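# Hang a picture frame level on a board screw

## Task

Get the picture frame to hang level on the screw without anything holding it. Its hanging point must rest on the screw's shank (the shaft), not on the screw's head, and at the frame's balance point. The display board is free-standing and loose, and it must still be upright and standing unaided when you finish.

## Robot and tools

Robot: two arms, left_arm and right_arm, each ending in a two-finger gripper. The fingers point along the gripper's own +z axis and close along its y axis. The reported hand point (end_effector_position) sits between the finger pads, roughly 5 mm short of the tips.

Scene frame: the origin is at table-top height, halfway between the two arms' nominal bases. +z is up, +x reaches out over the table, and left_arm is on the +y side. The arm names do not match image left and right. Positions are in metres and orientations are quaternions written w first (qw, qx, qy, qz). Reported poses can be off by a few centimetres, more at long reach. A BASES line, if present, gives the true base positions.

A row is 16 numbers: x, y, z, qw, qx, qy, qz, opening for left_arm, then the same eight for right_arm. Always send all 16, even when only one arm should move. x, y, z and the quaternion are an absolute target pose for that gripper in the scene frame, not an offset. Opening runs from -1 (closed) to +1 (fully open, 0.070 m). Closing fully takes about 1.0 s. To keep an arm still, repeat its last reported position and quaternion exactly, along with the opening you want. To keep an orientation, resend the same quaternion every time rather than copying a drifted reading.

execute_actions takes actions, a list holding at most one item, and an optional cameras list.
- An empty list is a look: it returns the current state with pictures.
- An item with rows (1 to 15 rows) and steps (5 to 15, default 15) is an action. Each step is 1/30 s and uses one row; the last row repeats if steps outnumber rows.
- An item with only steps (up to 300) is a wait, counted from the last result, and your thinking time counts toward it.
- Each target must lie within 0.6 m of the arm's last reported position along every gripper axis, or the call is refused and nothing is sent.
- The result is taken 5 steps before the action ends, and those remaining steps run while you think.
- Pictures come only when the list is empty or cameras asks for them.

move takes target, either one 16-number row or a list of up to 15 rows, with no 0.6 m limit. It drives each gripper in a straight line toward its pose, with all paths ending together.
- speed is in m/s, from 0.002 to 0.5 (default 0.25); rotation is capped at twice that value in rad/s. Give one value, or one for each leg.
- blend, in m, rounds the corners of a list of rows (default 0, which stops at each row).
- blocking=false returns about 0.5 s after the start while the motion carries on.
- A move lasts between 0.5 s and 10 s. Paths do not avoid obstacles or the other arm.
- Faster moves lag, wander more from the path and hit harder. Aiming further past a contact presses harder.
- Openings on the first row are sent at the start. Openings on later rows are applied only after the arms have stopped at that row.
- The result adds a move: line with the ending (done, off_target, moving, held, fault) and any limits. done means within 3 mm and 2 degrees of the target; neither done nor off_target tells you whether anything is touching. limits=paced means the command was clipped; limits=held means a check withheld steps.

wait takes seconds (0 to 10) and lets the scene run; it ends early if a move finishes. stop brakes a running move and needs some distance to do it; the fingers keep moving. Both take optional cameras; if you leave it out, move, wait and stop return every picture.

zoom_image takes camera (cam_head_left, cam_head_right, cam_left_wrist, cam_right_wrist) and region [x0, y0, x1, y1], in pixels of that camera's latest image, at most 504x504. All images are 896x504. The wrist cameras' poses come from the joint readings, so their pictures can lag while the arm moves.

The goal must hold without the robot.

Control details:
- Each step, the commanded pose is clipped to within 70 mm and 16 degrees of the measured pose, so a far target may need several actions.
- Each arm's Hand target shows the pose it is currently being driven toward.
- grip_measured uses the same scale as opening. To grip, command about 0.05 below the reading at first contact for full force, or less than that for a lighter hold. Pads give roughly 20 N each. Items thinner than about 2 mm get less force.
- The simulation keeps running while you think.

Things to avoid:
- Torque faults: contact torque at a joint's limit (21.6 N m for waist, shoulder and elbow; 7.52 N m for the three wrist joints, whose motors only manage about 4 N m) freezes that arm for 10 s.
- Overheating from holding loads, long stretched reaches or pushing at an unreachable pose. A MOTOR HOT line warns at 65 °C. At 80 °C that arm goes limp and drops what it holds for 30 to 60 s.
- Paths that pass near an arm's own base, or keeping the wrist close to the waist axis. Both can flip the shoulder posture; go around the base instead.
- The arms running into each other. The clearance check does not always stop this, and a hard clash can fail the task.
- Drops, releasing a part that is still moving, slams and hard pushes. Knocking the loose board over is a failure. Anything leaving the table is a failure.
- Occasional tugs on a held part or pushes on loose objects.

Joint torque readings are the total drive output, including gravity, with offsets and noise; positive means toward a larger joint value. Joint ranges (rad): waist -2.618 to 2.618, shoulder 0.000 to 3.140, elbow -2.967 to 0.000 (straight at -2.831), forearm roll -1.745 to 1.745, wrist pitch -1.220 to 1.220, wrist roll -2.094 to 2.094.

Each tool is called after "Emit:" as a command line: name --argument value for each argument, lists and objects as JSON in quotes; but a table of rows of numbers goes row by row, as --pt "numbers of a row", without its own name.

## Session

Emit:
execute_actions --actions '[]' --cameras '["all"]'

Scene clock: 0.00 s of 4500.00 s.
left_arm: end_effector_position=(+0.3510, +0.5999, +0.2155) grip_measured=+0.59 end_effector_quat_wxyz=(+0.247, -0.380, +0.744, +0.491) | right_arm: end_effector_position=(+0.3748, -0.3621, +0.2306) grip_measured=+0.98 end_effector_quat_wxyz=(+0.266, -0.127, +0.954, +0.046)
Joint positions: left_arm=[0.435 2.012 -1.399 1.391 1.016 -1.325 0.056] | right_arm=[-0.326 1.505 -1.187 0.405 0.93 -0.792 0.069]
Joint torques (N m): no reading
Motor temperatures (°C): left_arm=[31 31 32 33 36 30] | right_arm=[30 30 33 35 39 32]
Hand target: left_arm +0.3510, +0.5999, +0.2155; +0.247, -0.380, +0.744, +0.491 | right_arm +0.3748, -0.3621, +0.2306; +0.266, -0.127, +0.954, +0.046

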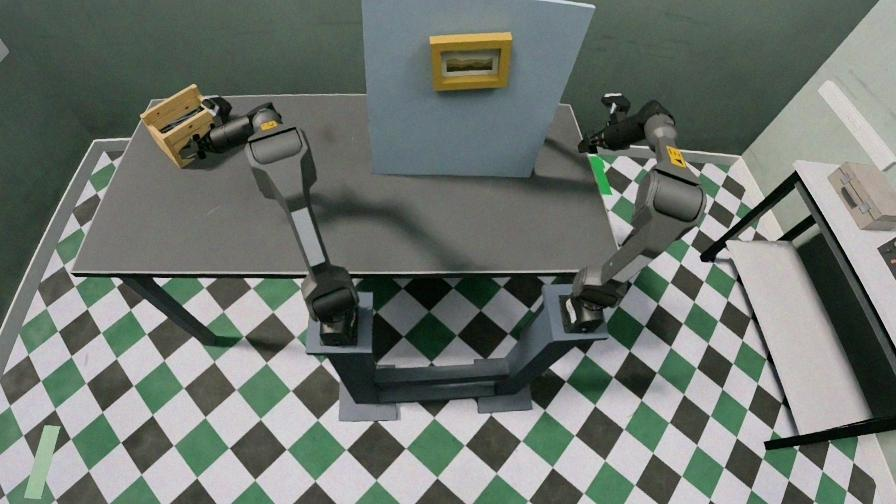

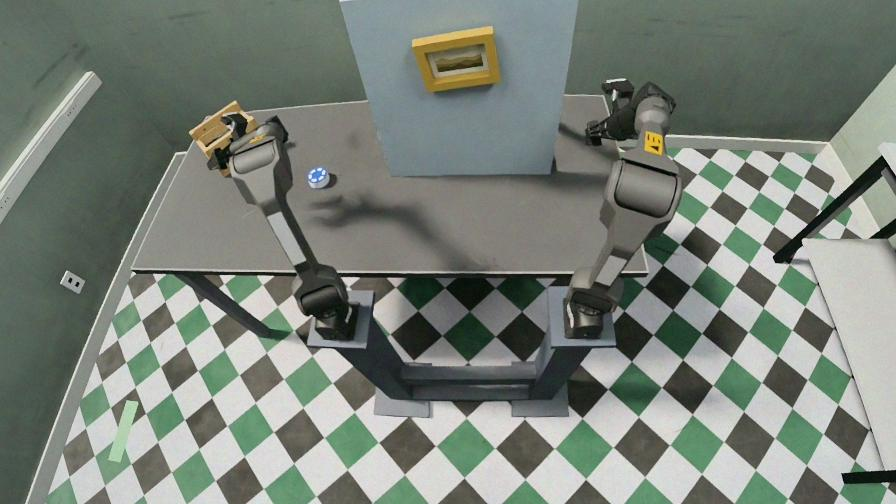

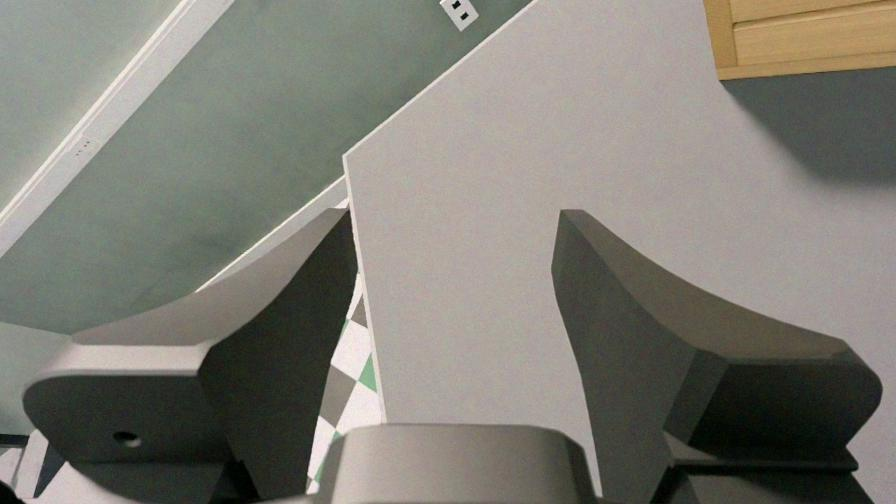

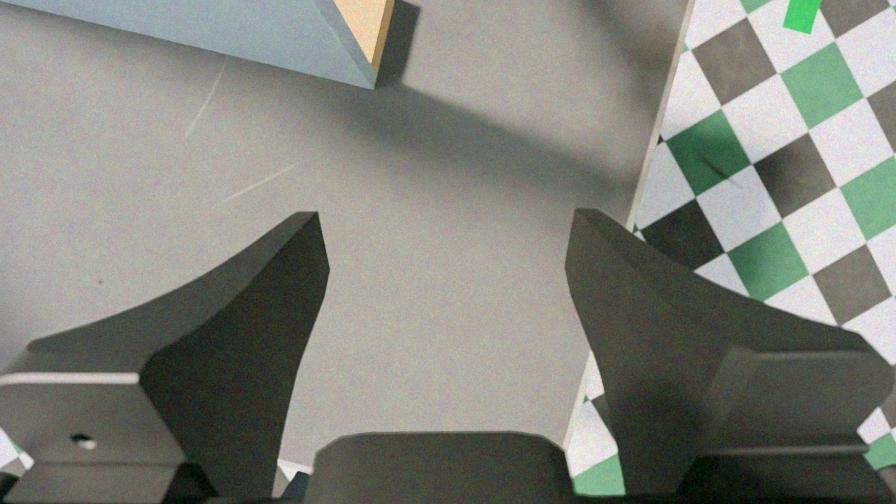

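Emit:
zoom_image --camera "cam_head_left" --region '[350, 0, 610, 190]'

Emit:
zoom_image --camera "cam_head_right" --region '[330, 0, 590, 190]'

Emit:
zoom_image --camera "cam_head_right" --region '[390, 10, 520, 105]'

Scaled by 1.938 from the camera's 896x504 image, which has a finer 1280x720 frame.

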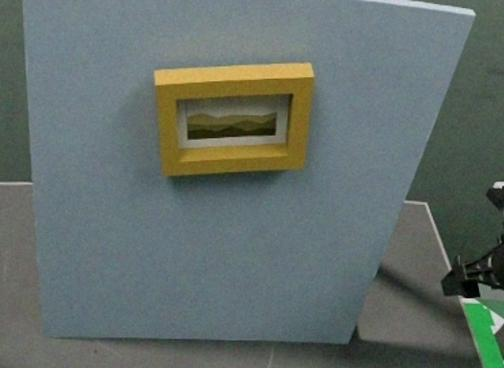

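Scaled by 1.938 from the camera's 896x504 image, which has a finer 1280x720 frame.

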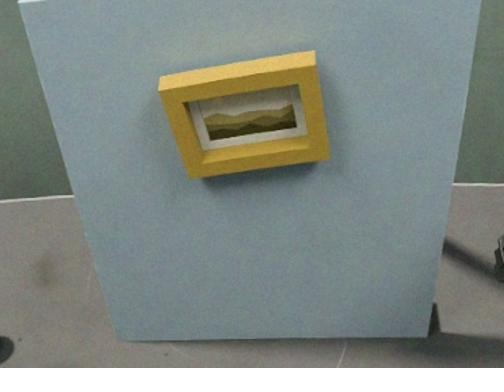

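Scaled by 3.877 from the camera's 896x504 image, which has a finer 1280x720 frame.

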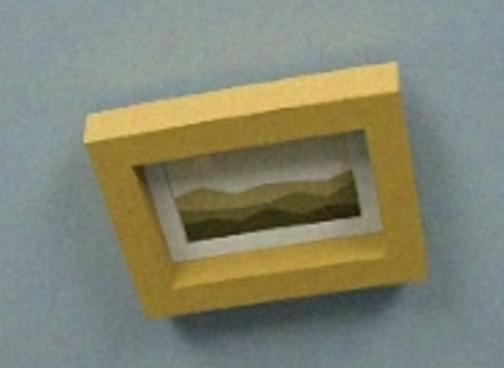

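Emit:
move --target '[0.34, -0.05, 0.31, 0.5, -0.5, 0.5, -0.5, 1, 0.455, -0.39, 0.42, 0.23, 0.23, 0.669, 0.669, 1]' --speed 0.45

Scene clock: 19.03 s of 4500.00 s.
left_arm: end_effector_position=(+0.3401, -0.0500, +0.3101) grip_measured=+0.98 end_effector_quat_wxyz=(+0.204, -0.394, +0.722, -0.530) | right_arm: end_effector_position=(+0.4552, -0.3897, +0.4203) grip_measured=+0.98 end_effector_quat_wxyz=(+0.339, +0.351, +0.634, +0.599)
Joint positions: left_arm=[-0.7 1.408 -0.96 0.398 0.002 -2.101 0.069] | right_arm=[-0.646 1.695 -1.459 1.571 1.216 -0.149 0.069]
Joint torques (N m): left_arm=[0.35 -6.12 -2.98 -0.05 -1.12 -0.11] | right_arm=[0.68 -7.19 -3.43 0.9 0.02 0.17]
Motor temperatures (°C): left_arm=[31 32 33 33 36 30] | right_arm=[30 31 34 35 39 32]
Hand target: left_arm +0.3402, -0.0498, +0.3101; +0.204, -0.394, +0.722, -0.531 | right_arm +0.4552, -0.3897, +0.4200; +0.339, +0.351, +0.635, +0.599
Off the commanded pose: left_arm 0.000 m, 45 deg; orientation clipped | right_arm 0.000 m, 21 deg; orientation clipped.
joint read past its limit (right arm) — joint 5 (wrist pitch), upper limit.
joint sent to its limit (left arm) — joint 6 (wrist roll), lower limit.
joint sent to its limit (right arm) — joint 5 (wrist pitch), upper limit.
Kept back: nothing.
move: off_target (left_arm, right_arm); limits=paced
camera_calibration:
cam_left_wrist: T_world_to_cam=[[0.362472, -0.149894, 0.919862, -0.412446], [-0.900246, -0.311726, 0.303946, 0.196878], [0.241186, -0.938274, -0.247933, 0.0696319], [0, 0, 0, 1]] pos_world=[0.309945, 0.0648828, 0.336817]
cam_right_wrist: T_world_to_cam=[[-0.067459, -0.00748657, -0.997694, 0.447747], [-0.932157, 0.356988, 0.0603489, 0.531742], [0.355713, 0.934079, -0.0310607, 0.333528], [0, 0, 0, 1]] pos_world=[0.407232, -0.498015, 0.424984]

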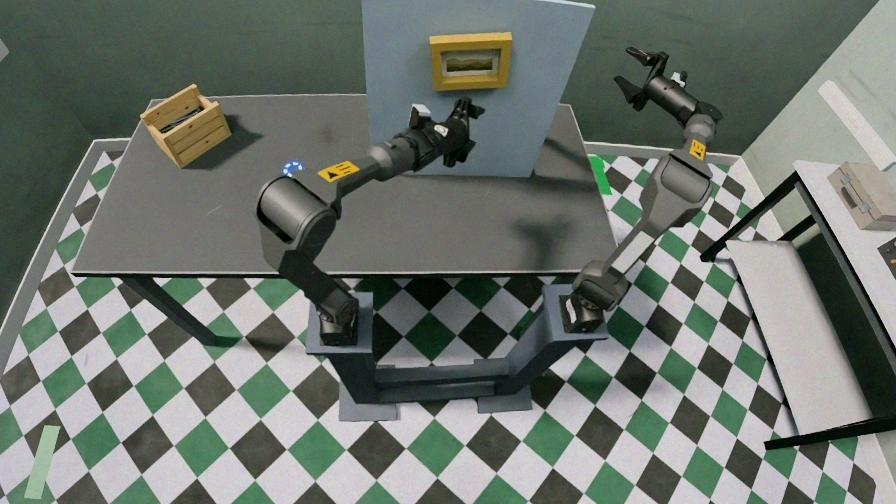

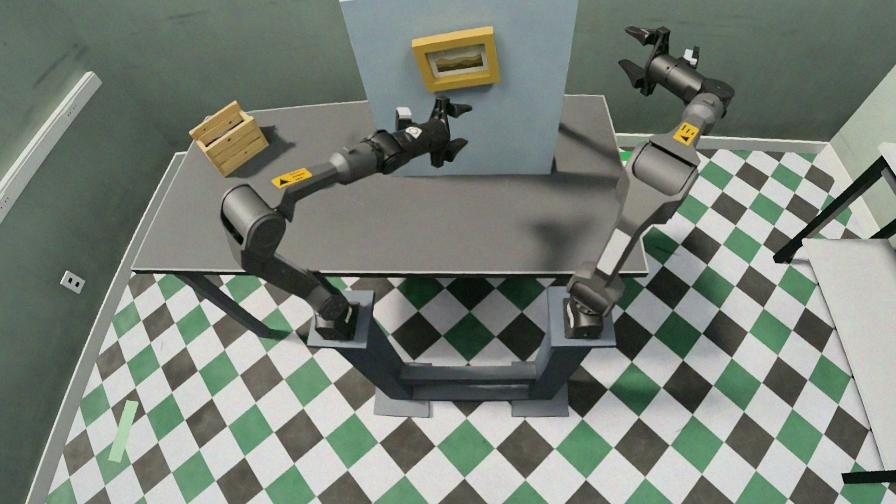

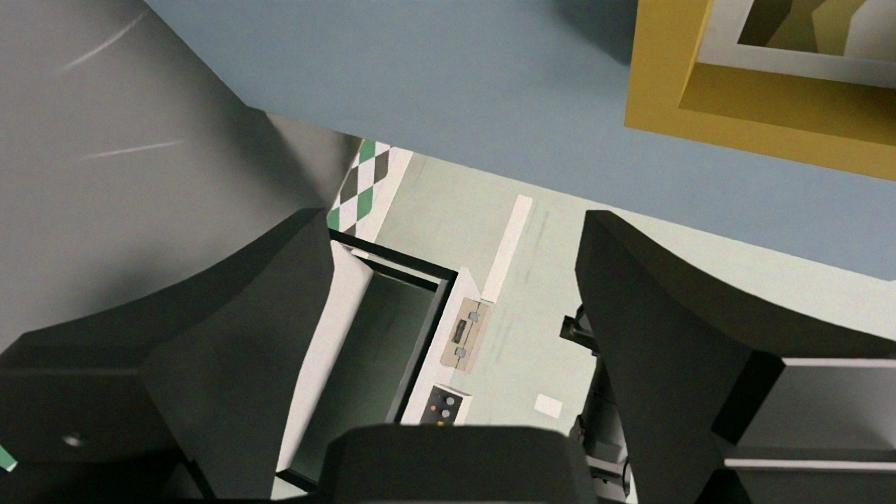

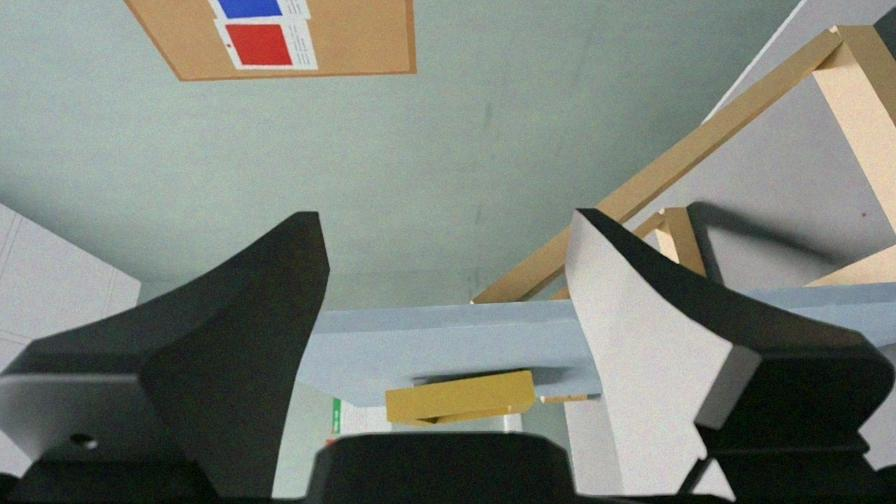

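Emit:
zoom_image --camera "cam_right_wrist" --region '[370, 330, 570, 440]'

Emit:
zoom_image --camera "cam_left_wrist" --region '[540, 0, 896, 200]'

Scaled by 2.520 from the camera's 896x504 image, which has a finer 1280x720 frame.

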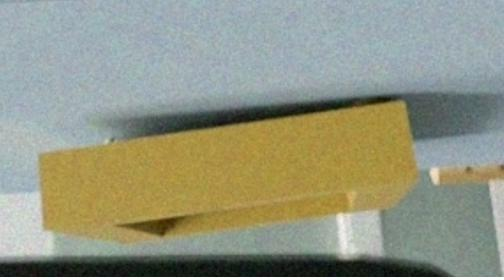

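Scaled by 1.416 from the camera's 896x504 image, which has a finer 1280x720 frame.

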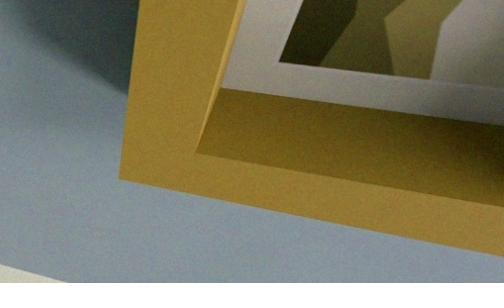

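Emit:
move --pt "0.36 0.211 0.493 0.204 -0.394 0.722 -0.53 1 0.355 -0.34 0.40 0.5393 0.4573 0.5393 0.4573 1" --pt "0.36 0.211 0.493 0.204 -0.394 0.722 -0.53 1 0.36 -0.05 0.347 0.5393 0.4573 0.5393 0.4573 1" --speed 0.4 --blend 0.05

Emit:
zoom_image --camera "cam_left_wrist" --region '[320, 60, 620, 300]'

Emit:
zoom_image --camera "cam_right_wrist" --region '[300, 60, 620, 320]'

Scene clock: 27.53 s of 4500.00 s.
left_arm: end_effector_position=(+0.3604, +0.2109, +0.4924) grip_measured=+0.98 end_effector_quat_wxyz=(+0.254, -0.414, +0.693, -0.532) | right_arm: end_effector_position=(+0.3599, -0.0497, +0.3467) grip_measured=+0.98 end_effector_quat_wxyz=(+0.539, +0.457, +0.540, +0.457)
Joint positions: left_arm=[0.473 1.343 -1.597 -1.079 1.223 -0.605 0.069] | right_arm=[1.134 1.629 -1.026 1.331 -1.173 0.399 0.069]
Joint torques (N m): left_arm=[-0.7 -4.95 -3.37 -0.84 -0.49 -0.14] | right_arm=[-0.48 -6.6 -4.31 -1 -0.33 -0.21]
Motor temperatures (°C): left_arm=[31 32 33 33 37 30] | right_arm=[30 31 34 35 39 32]
Hand target: left_arm +0.3602, +0.2106, +0.4928; +0.254, -0.414, +0.693, -0.533 | right_arm +0.3600, -0.0500, +0.3470; +0.539, +0.457, +0.539, +0.457
Off the commanded pose: left_arm 0.001 m, 7 deg | right_arm 0.000 m, 0 deg.
joint sent to its limit (left arm) — joint 5 (wrist pitch), upper limit.
Kept back: nothing.
move: off_target (left_arm); limits=paced
camera_calibration:
cam_left_wrist: T_world_to_cam=[[0.31658, -0.111451, 0.941996, -0.550858], [-0.880316, -0.404398, 0.248005, 0.281053], [0.353301, -0.907767, -0.226136, 0.297125], [0, 0, 0, 1]] pos_world=[0.316831, 0.321984, 0.516394]
cam_right_wrist: T_world_to_cam=[[-0.0102975, -0.125434, -0.992049, 0.34205], [-0.610435, 0.786573, -0.0931176, 0.284754], [0.791999, 0.604623, -0.0846691, -0.107244], [0, 0, 0, 1]] pos_world=[0.262284, -0.116233, 0.356766]

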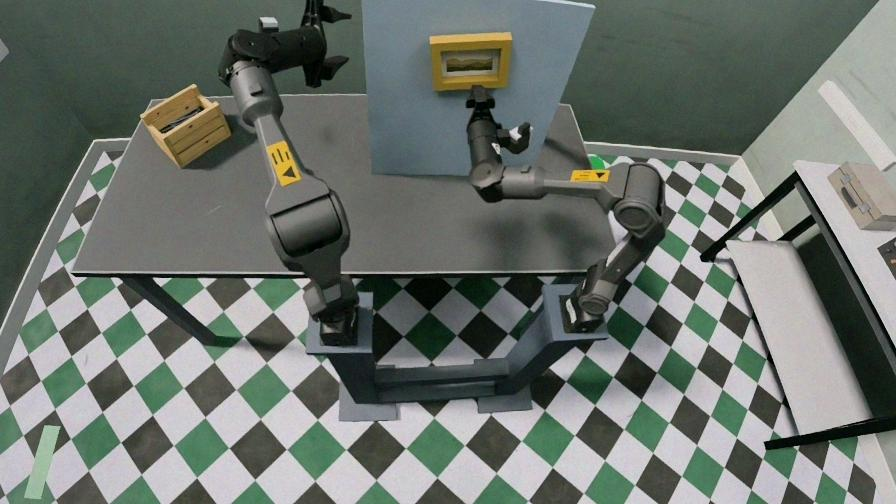

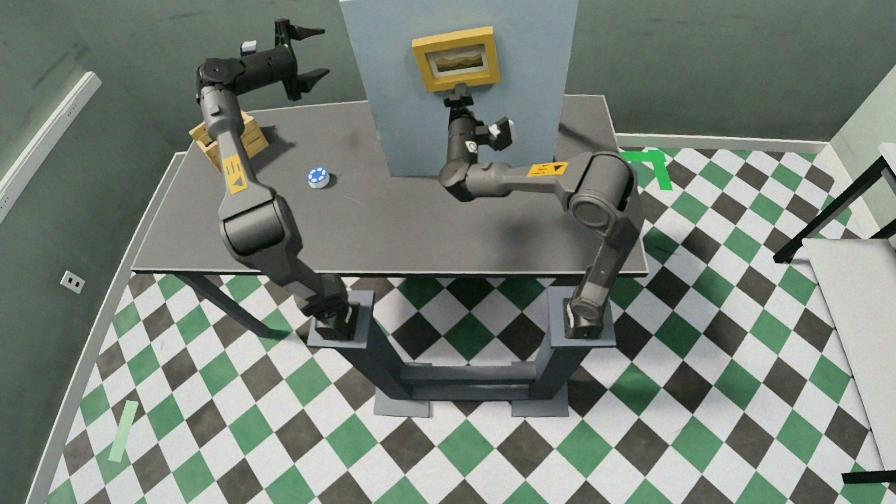

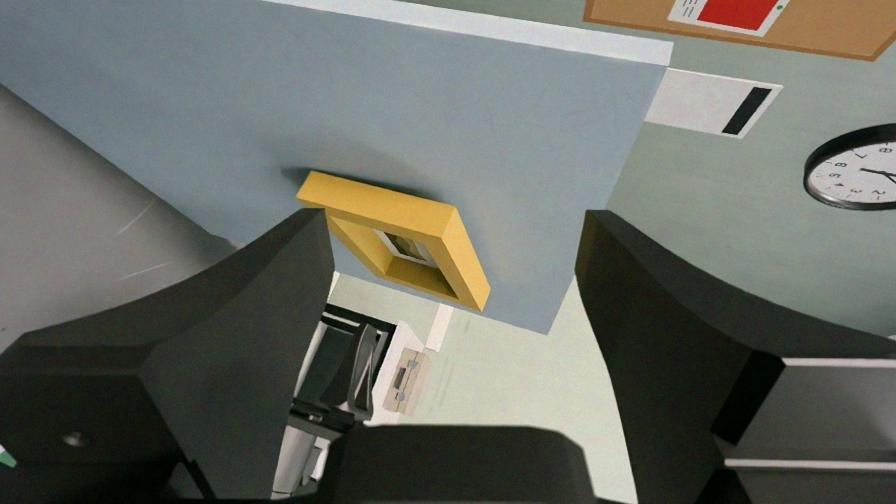

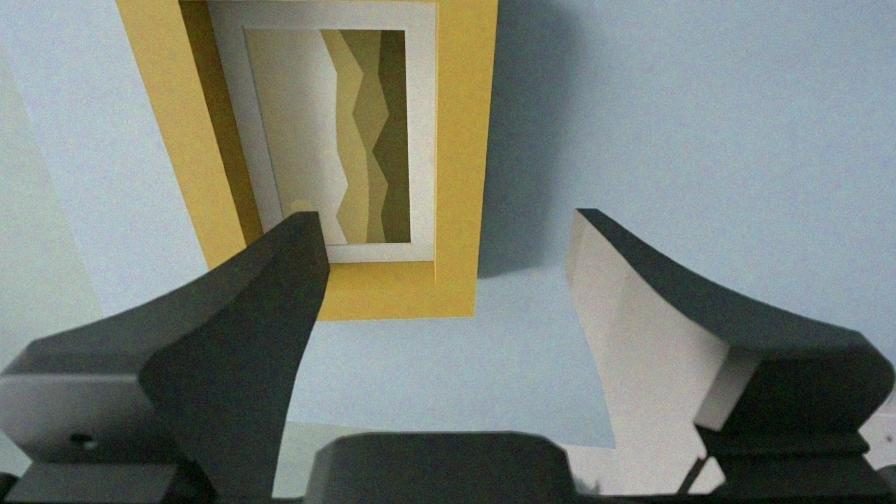

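Scaled by 1.680 from the camera's 896x504 image, which has a finer 1280x720 frame.

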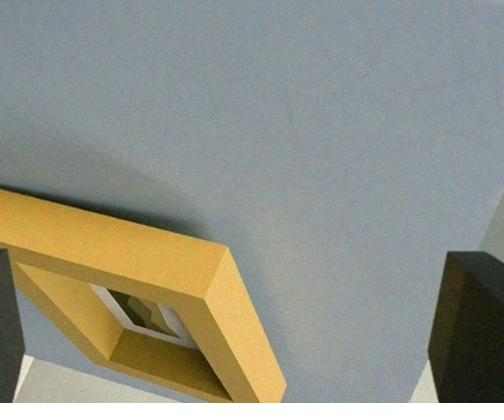

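Scaled by 1.575 from the camera's 896x504 image, which has a finer 1280x720 frame.

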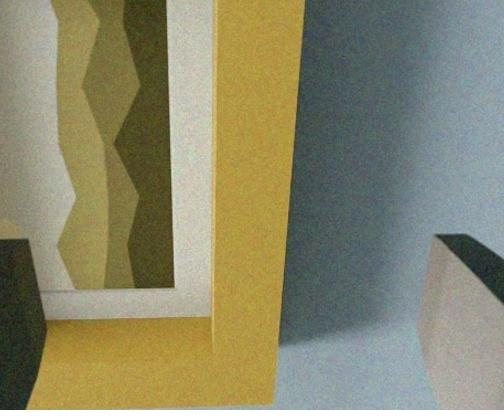

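Emit:
move --target '[0.36, 0.211, 0.493, 0.254, -0.414, 0.693, -0.532, 1, 0.416, -0.051, 0.341, 0.5393, 0.4573, 0.5393, 0.4573, 1]' --speed 0.12 --cameras '["cam_right_wrist", "cam_left_wrist"]'

Emit:
zoom_image --camera "cam_left_wrist" --region '[290, 140, 510, 330]'

Scene clock: 29.33 s of 4500.00 s.
left_arm: end_effector_position=(+0.3602, +0.2108, +0.4928) grip_measured=+0.98 end_effector_quat_wxyz=(+0.254, -0.414, +0.693, -0.532) | right_arm: end_effector_position=(+0.4165, -0.0509, +0.3410) grip_measured=+0.98 end_effector_quat_wxyz=(+0.540, +0.457, +0.539, +0.457)
Joint positions: left_arm=[0.473 1.342 -1.598 -1.078 1.223 -0.606 0.069] | right_arm=[0.969 1.73 -1.132 1.231 -1.035 0.44 0.069]
Joint torques (N m): left_arm=[0.19 -4.98 -3.29 -0.58 -0.27 -0.13] | right_arm=[0.71 -7.68 -3.38 -0.84 -0.59 0]
Motor temperatures (°C): left_arm=[31 32 33 33 37 30] | right_arm=[30 31 34 35 39 32]
Hand target: left_arm +0.3600, +0.2109, +0.4930; +0.255, -0.414, +0.693, -0.532 | right_arm +0.4160, -0.0510, +0.3410; +0.539, +0.457, +0.539, +0.457
Off the commanded pose: left_arm 0.000 m, 0 deg | right_arm 0.001 m, 0 deg.
joint sent to its limit (left arm) — joint 5 (wrist pitch), upper limit.
Kept back: nothing.
move: done
camera_calibration:
cam_left_wrist: T_world_to_cam=[[0.315938, -0.112055, 0.942139, -0.550882], [-0.880273, -0.405099, 0.24701, 0.281312], [0.353981, -0.90738, -0.226626, 0.297193], [0, 0, 0, 1]] pos_world=[0.316475, 0.321897, 0.516873]
cam_right_wrist: T_world_to_cam=[[-0.00949117, -0.1256, -0.992036, 0.336462], [-0.610154, 0.786715, -0.0937669, 0.319823], [0.792226, 0.604404, -0.084102, -0.152188], [0, 0, 0, 1]] pos_world=[0.318902, -0.117367, 0.350972]
Images, in order (width x height): cam_left_wrist 896x504, cam_right_wrist 896x504.

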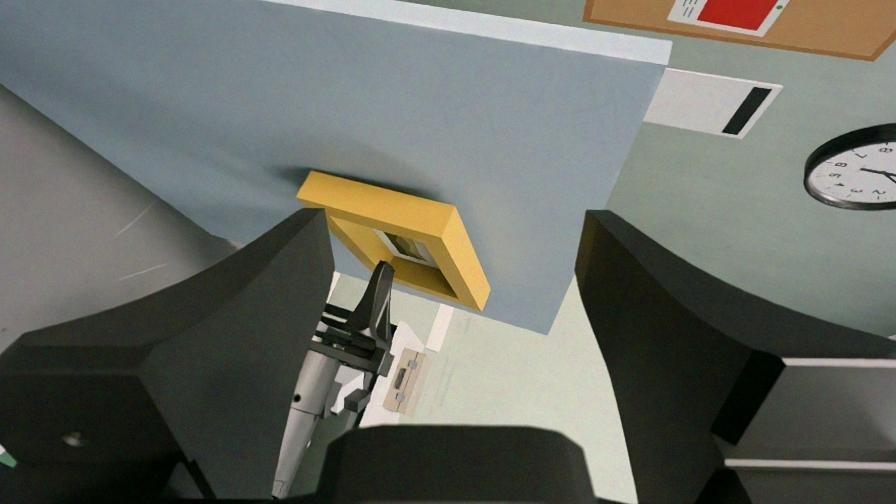

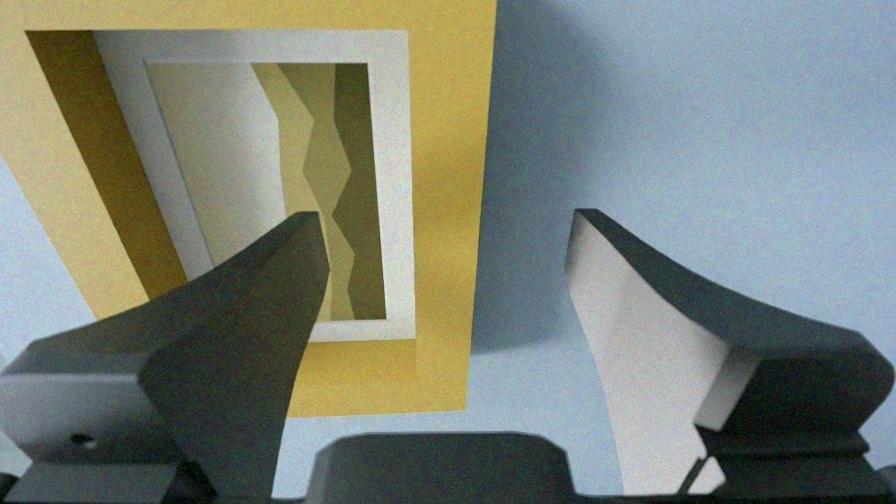

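Scaled by 2.291 from the camera's 896x504 image, which has a finer 1280x720 frame.

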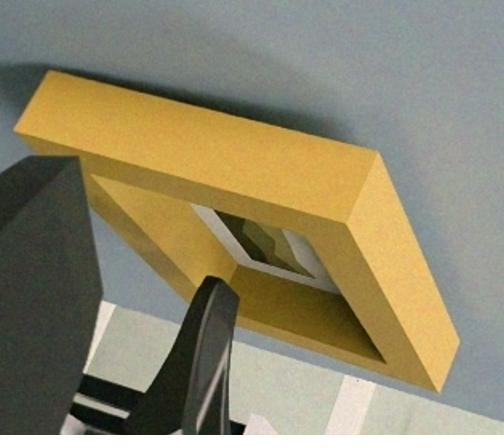

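Emit:
move --pt "0.36 0.211 0.493 0.254 -0.414 0.693 -0.532 1 0.4295 -0.051 0.3405 0.5393 0.4573 0.5393 0.4573 1" --pt "0.36 0.211 0.493 0.254 -0.414 0.693 -0.532 1 0.4295 -0.051 0.3405 0.5393 0.4573 0.5393 0.4573 -0.55" --speed 0.1 --cameras '["cam_right_wrist", "cam_left_wrist"]'

Emit:
zoom_image --camera "cam_left_wrist" --region '[290, 140, 510, 330]'

Scene clock: 32.00 s of 4500.00 s.
left_arm: end_effector_position=(+0.3602, +0.2108, +0.4928) grip_measured=+0.98 end_effector_quat_wxyz=(+0.254, -0.414, +0.693, -0.532) | right_arm: end_effector_position=(+0.4295, -0.0512, +0.3411) grip_measured=-0.44 end_effector_quat_wxyz=(+0.540, +0.458, +0.538, +0.458)
Joint positions: left_arm=[0.473 1.342 -1.598 -1.078 1.223 -0.606 0.069] | right_arm=[0.936 1.755 -1.166 1.214 -1.007 0.444 0.019]
Joint torques (N m): left_arm=[0.48 -5.06 -3.16 -0.61 -0.08 -0.12] | right_arm=[0.86 -6.12 -3.45 -0.85 0.06 -0.28]
Motor temperatures (°C): left_arm=[31 32 33 33 36 30] | right_arm=[30 31 34 35 39 32]
Hand target: left_arm +0.3600, +0.2109, +0.4930; +0.255, -0.414, +0.693, -0.532 | right_arm +0.4295, -0.0510, +0.3405; +0.539, +0.457, +0.539, +0.457
Off the commanded pose: left_arm 0.000 m, 0 deg | right_arm 0.001 m, 0 deg.
joint sent to its limit (left arm) — joint 5 (wrist pitch), upper limit.
Kept back: nothing.
move: done
camera_calibration:
cam_left_wrist: T_world_to_cam=[[0.315938, -0.112055, 0.942139, -0.550882], [-0.880273, -0.405099, 0.24701, 0.281312], [0.353981, -0.90738, -0.226626, 0.297193], [0, 0, 0, 1]] pos_world=[0.316475, 0.321897, 0.516873]
cam_right_wrist: T_world_to_cam=[[-0.00838831, -0.12363, -0.992293, 0.336422], [-0.609044, 0.787667, -0.0929867, 0.327349], [0.793092, 0.60357, -0.0819031, -0.163397], [0, 0, 0, 1]] pos_world=[0.331781, -0.117629, 0.350886]
Images, in order (width x height): cam_left_wrist 896x504, cam_right_wrist 896x504.

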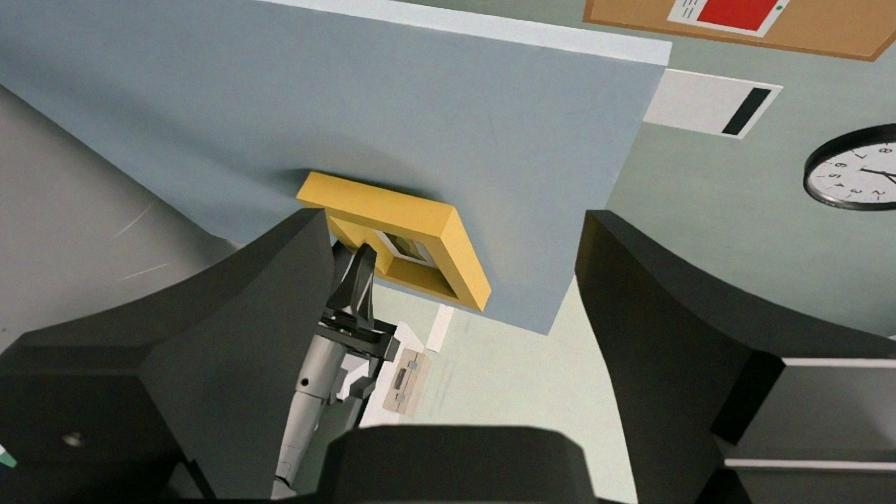

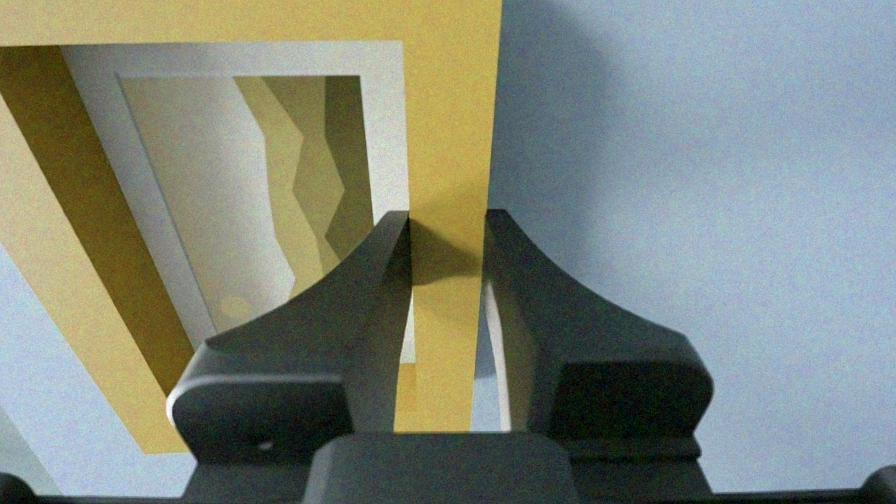

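Scaled by 2.291 from the camera's 896x504 image, which has a finer 1280x720 frame.

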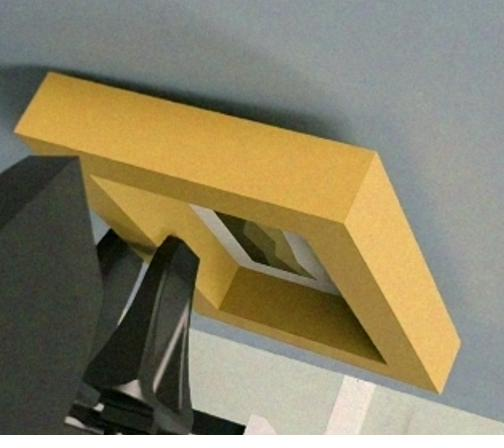

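Emit:
move --pt "0.36 0.211 0.493 0.254 -0.414 0.693 -0.532 1 0.4295 -0.0512 0.355 0.5393 0.4573 0.5393 0.4573 -0.55" --pt "0.36 0.211 0.493 0.254 -0.414 0.693 -0.532 1 0.4295 -0.0422 0.355 0.5 0.5 0.5 0.5 -0.55" --speed 0.1 --blend 0.004

Emit:
zoom_image --camera "cam_left_wrist" --region '[290, 130, 510, 330]'

Emit:
zoom_image --camera "cam_head_left" --region '[400, 0, 550, 120]'

Scene clock: 34.17 s of 4500.00 s.
left_arm: end_effector_position=(+0.3602, +0.2108, +0.4928) grip_measured=+0.98 end_effector_quat_wxyz=(+0.254, -0.414, +0.693, -0.532) | right_arm: end_effector_position=(+0.4295, -0.0421, +0.3547) grip_measured=-0.44 end_effector_quat_wxyz=(+0.500, +0.500, +0.500, +0.500)
Joint positions: left_arm=[0.473 1.342 -1.598 -1.078 1.223 -0.606 0.069] | right_arm=[0.953 1.759 -1.232 1.263 -0.997 0.532 0.019]
Joint torques (N m): left_arm=[0.47 -4.86 -3.16 -0.66 0.05 -0.12] | right_arm=[-0.75 -7.22 -5.07 -1.17 -0.8 -0.16]
Motor temperatures (°C): left_arm=[31 32 33 33 36 30] | right_arm=[30 31 34 35 39 32]
Hand target: left_arm +0.3600, +0.2109, +0.4930; +0.255, -0.414, +0.693, -0.532 | right_arm +0.4295, -0.0422, +0.3550; +0.500, +0.500, +0.500, +0.500
Off the commanded pose: left_arm 0.000 m, 0 deg | right_arm 0.000 m, 0 deg.
joint sent to its limit (left arm) — joint 5 (wrist pitch), upper limit.
Kept back: nothing.
move: done
camera_calibration:
cam_left_wrist: T_world_to_cam=[[0.315938, -0.112055, 0.942139, -0.550882], [-0.880273, -0.405099, 0.24701, 0.281312], [0.353981, -0.90738, -0.226626, 0.297193], [0, 0, 0, 1]] pos_world=[0.316475, 0.321897, 0.516873]
cam_right_wrist: T_world_to_cam=[[-0.0105475, 0.0392048, -0.999176, 0.361248], [-0.610635, 0.791024, 0.0374835, 0.276008], [0.791842, 0.610527, 0.0155965, -0.201579], [0, 0, 0, 1]] pos_world=[0.331969, -0.109422, 0.353748]

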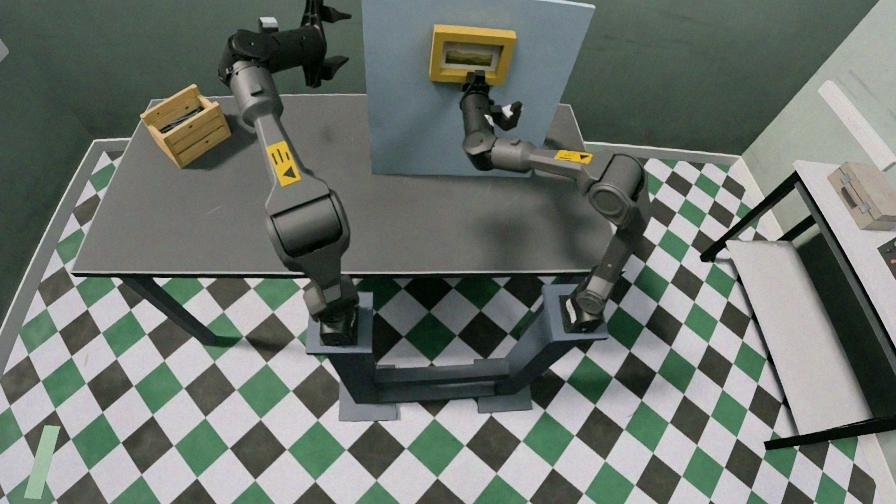

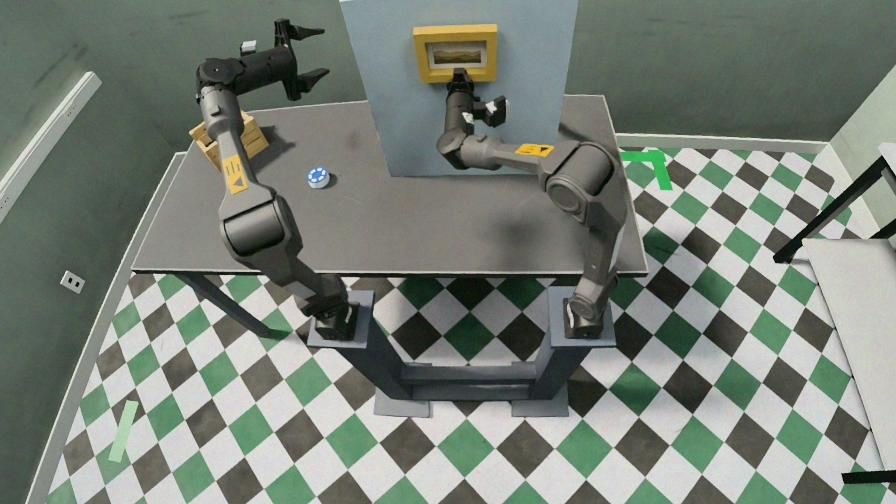

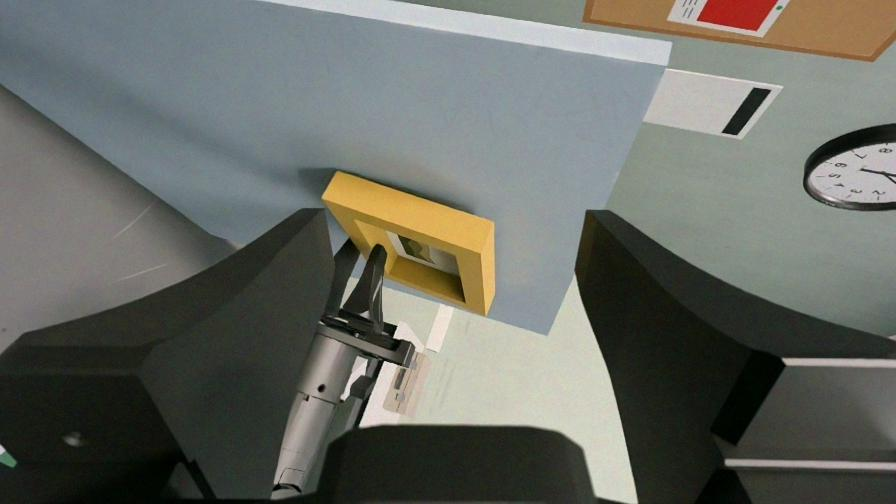

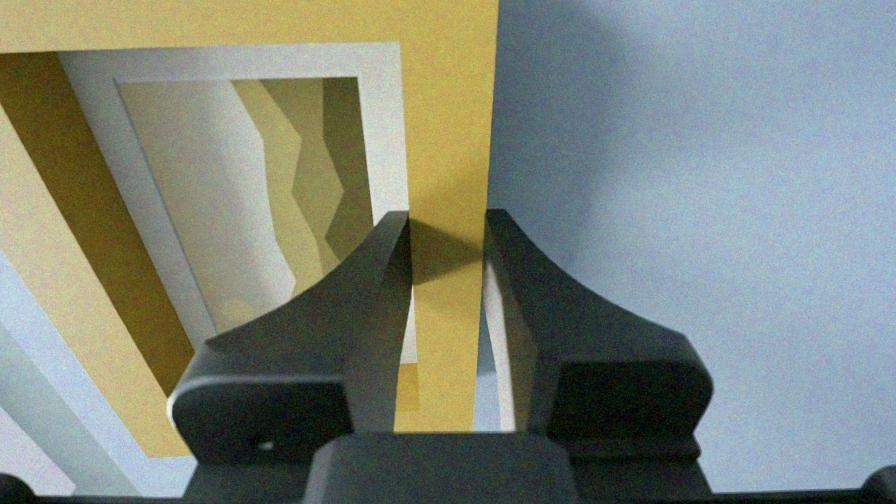

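Scaled by 2.291 from the camera's 896x504 image, which has a finer 1280x720 frame.

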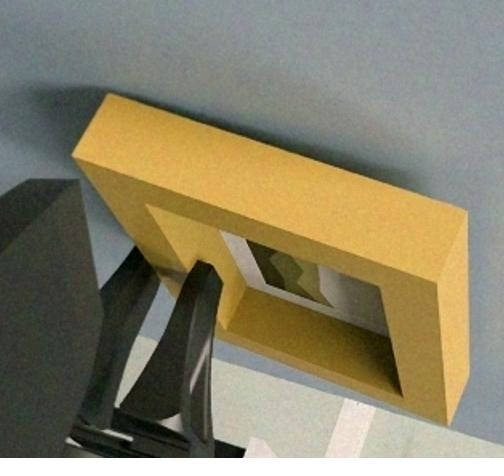

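Scaled by 3.360 from the camera's 896x504 image, which has a finer 1280x720 frame.

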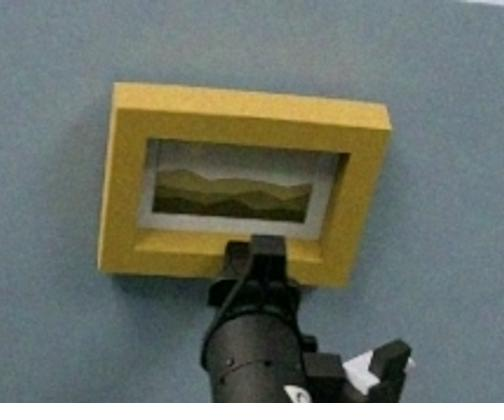

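Emit:
move --target '[0.36, 0.211, 0.493, 0.254, -0.414, 0.693, -0.532, 1, 0.4315, -0.0422, 0.356, 0.4708, 0.5275, 0.5275, 0.4708, -0.55]' --speed 0.08

Emit:
zoom_image --camera "cam_left_wrist" --region '[290, 130, 510, 330]'

Emit:
zoom_image --camera "cam_head_right" --region '[330, 0, 590, 190]'

Scene clock: 37.77 s of 4500.00 s.
left_arm: end_effector_position=(+0.3602, +0.2108, +0.4928) grip_measured=+0.98 end_effector_quat_wxyz=(+0.254, -0.414, +0.693, -0.532) | right_arm: end_effector_position=(+0.4314, -0.0421, +0.3549) grip_measured=-0.42 end_effector_quat_wxyz=(+0.471, +0.528, +0.529, +0.470)
Joint positions: left_arm=[0.473 1.342 -1.598 -1.078 1.223 -0.606 0.069] | right_arm=[0.945 1.739 -1.312 1.456 -0.921 0.338 0.02]
Joint torques (N m): left_arm=[0.26 -4.65 -3.14 -0.7 0.09 -0.05] | right_arm=[-3.11 -8.78 -6.91 -2.87 -0.16 0.06]
Motor temperatures (°C): left_arm=[31 32 33 33 36 30] | right_arm=[30 31 34 35 39 32]
Hand target: left_arm +0.3600, +0.2109, +0.4930; +0.255, -0.414, +0.693, -0.532 | right_arm +0.4315, -0.0422, +0.3560; +0.471, +0.528, +0.528, +0.471
Off the commanded pose: left_arm 0.000 m, 0 deg | right_arm 0.001 m, 0 deg.
joint sent to its limit (left arm) — joint 5 (wrist pitch), upper limit.
Kept back: nothing.
move: done
camera_calibration:
cam_left_wrist: T_world_to_cam=[[0.315938, -0.112055, 0.942139, -0.550882], [-0.880273, -0.405099, 0.24701, 0.281312], [0.353981, -0.90738, -0.226626, 0.297193], [0, 0, 0, 1]] pos_world=[0.316475, 0.321897, 0.516873]
cam_right_wrist: T_world_to_cam=[[-0.125788, 0.0371071, -0.991363, 0.408269], [-0.601664, 0.791688, 0.105975, 0.248972], [0.788782, 0.609798, -0.0772592, -0.168838], [0, 0, 0, 1]] pos_world=[0.33433, -0.1093, 0.365313]

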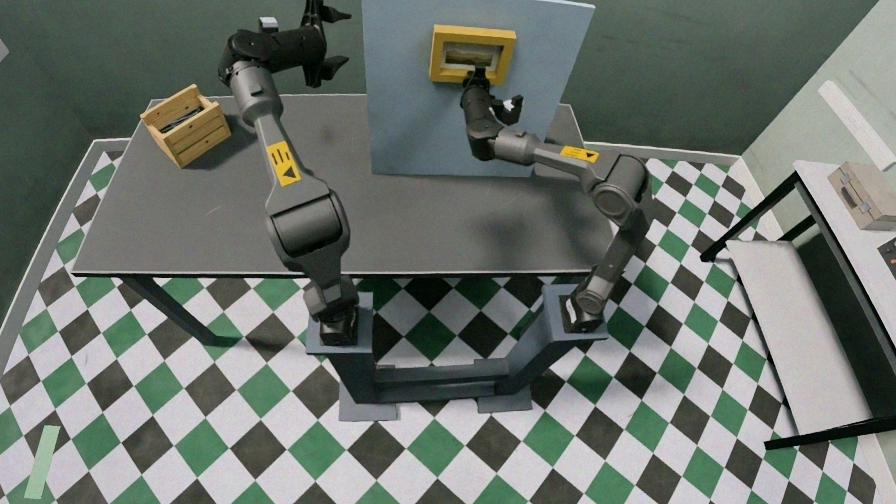

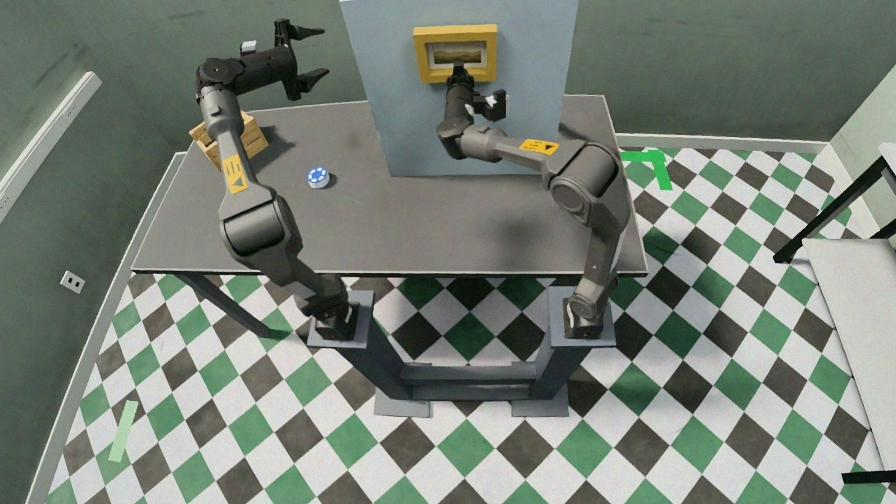

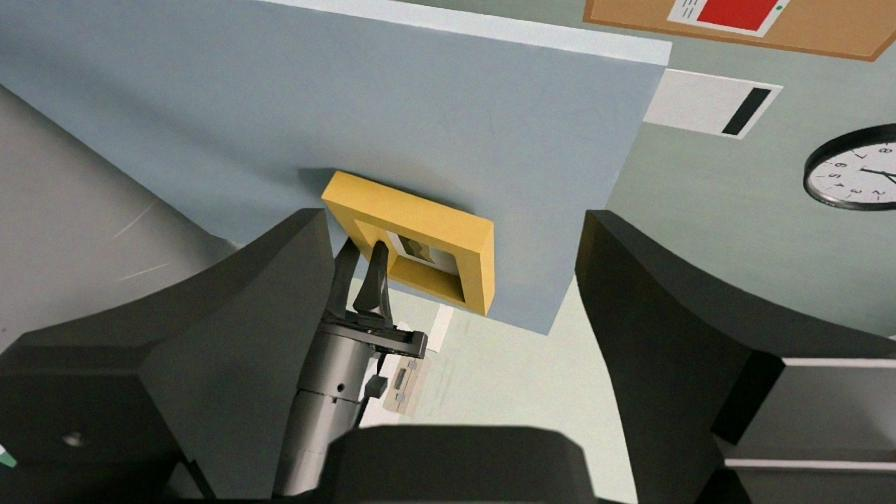

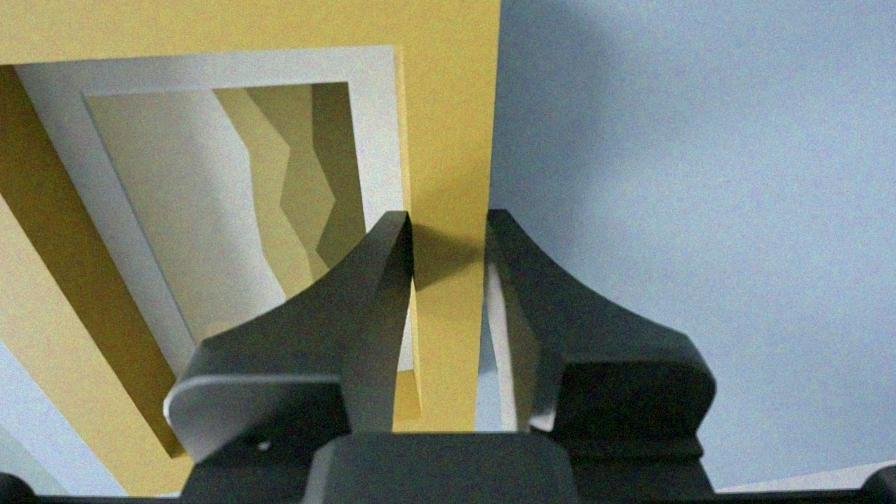

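Scaled by 2.291 from the camera's 896x504 image, which has a finer 1280x720 frame.

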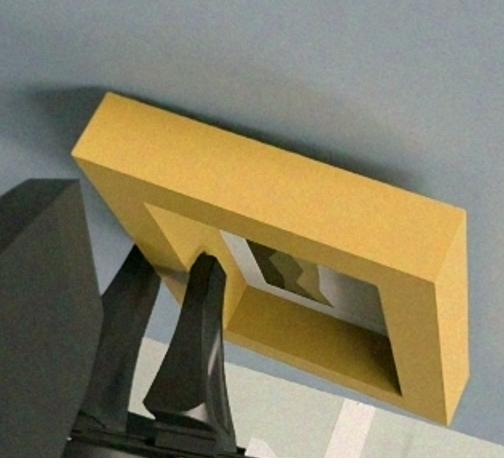

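Scaled by 1.938 from the camera's 896x504 image, which has a finer 1280x720 frame.

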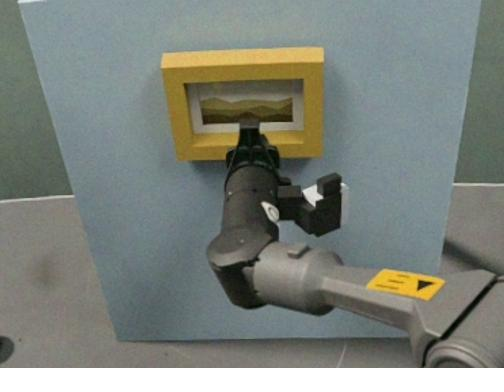

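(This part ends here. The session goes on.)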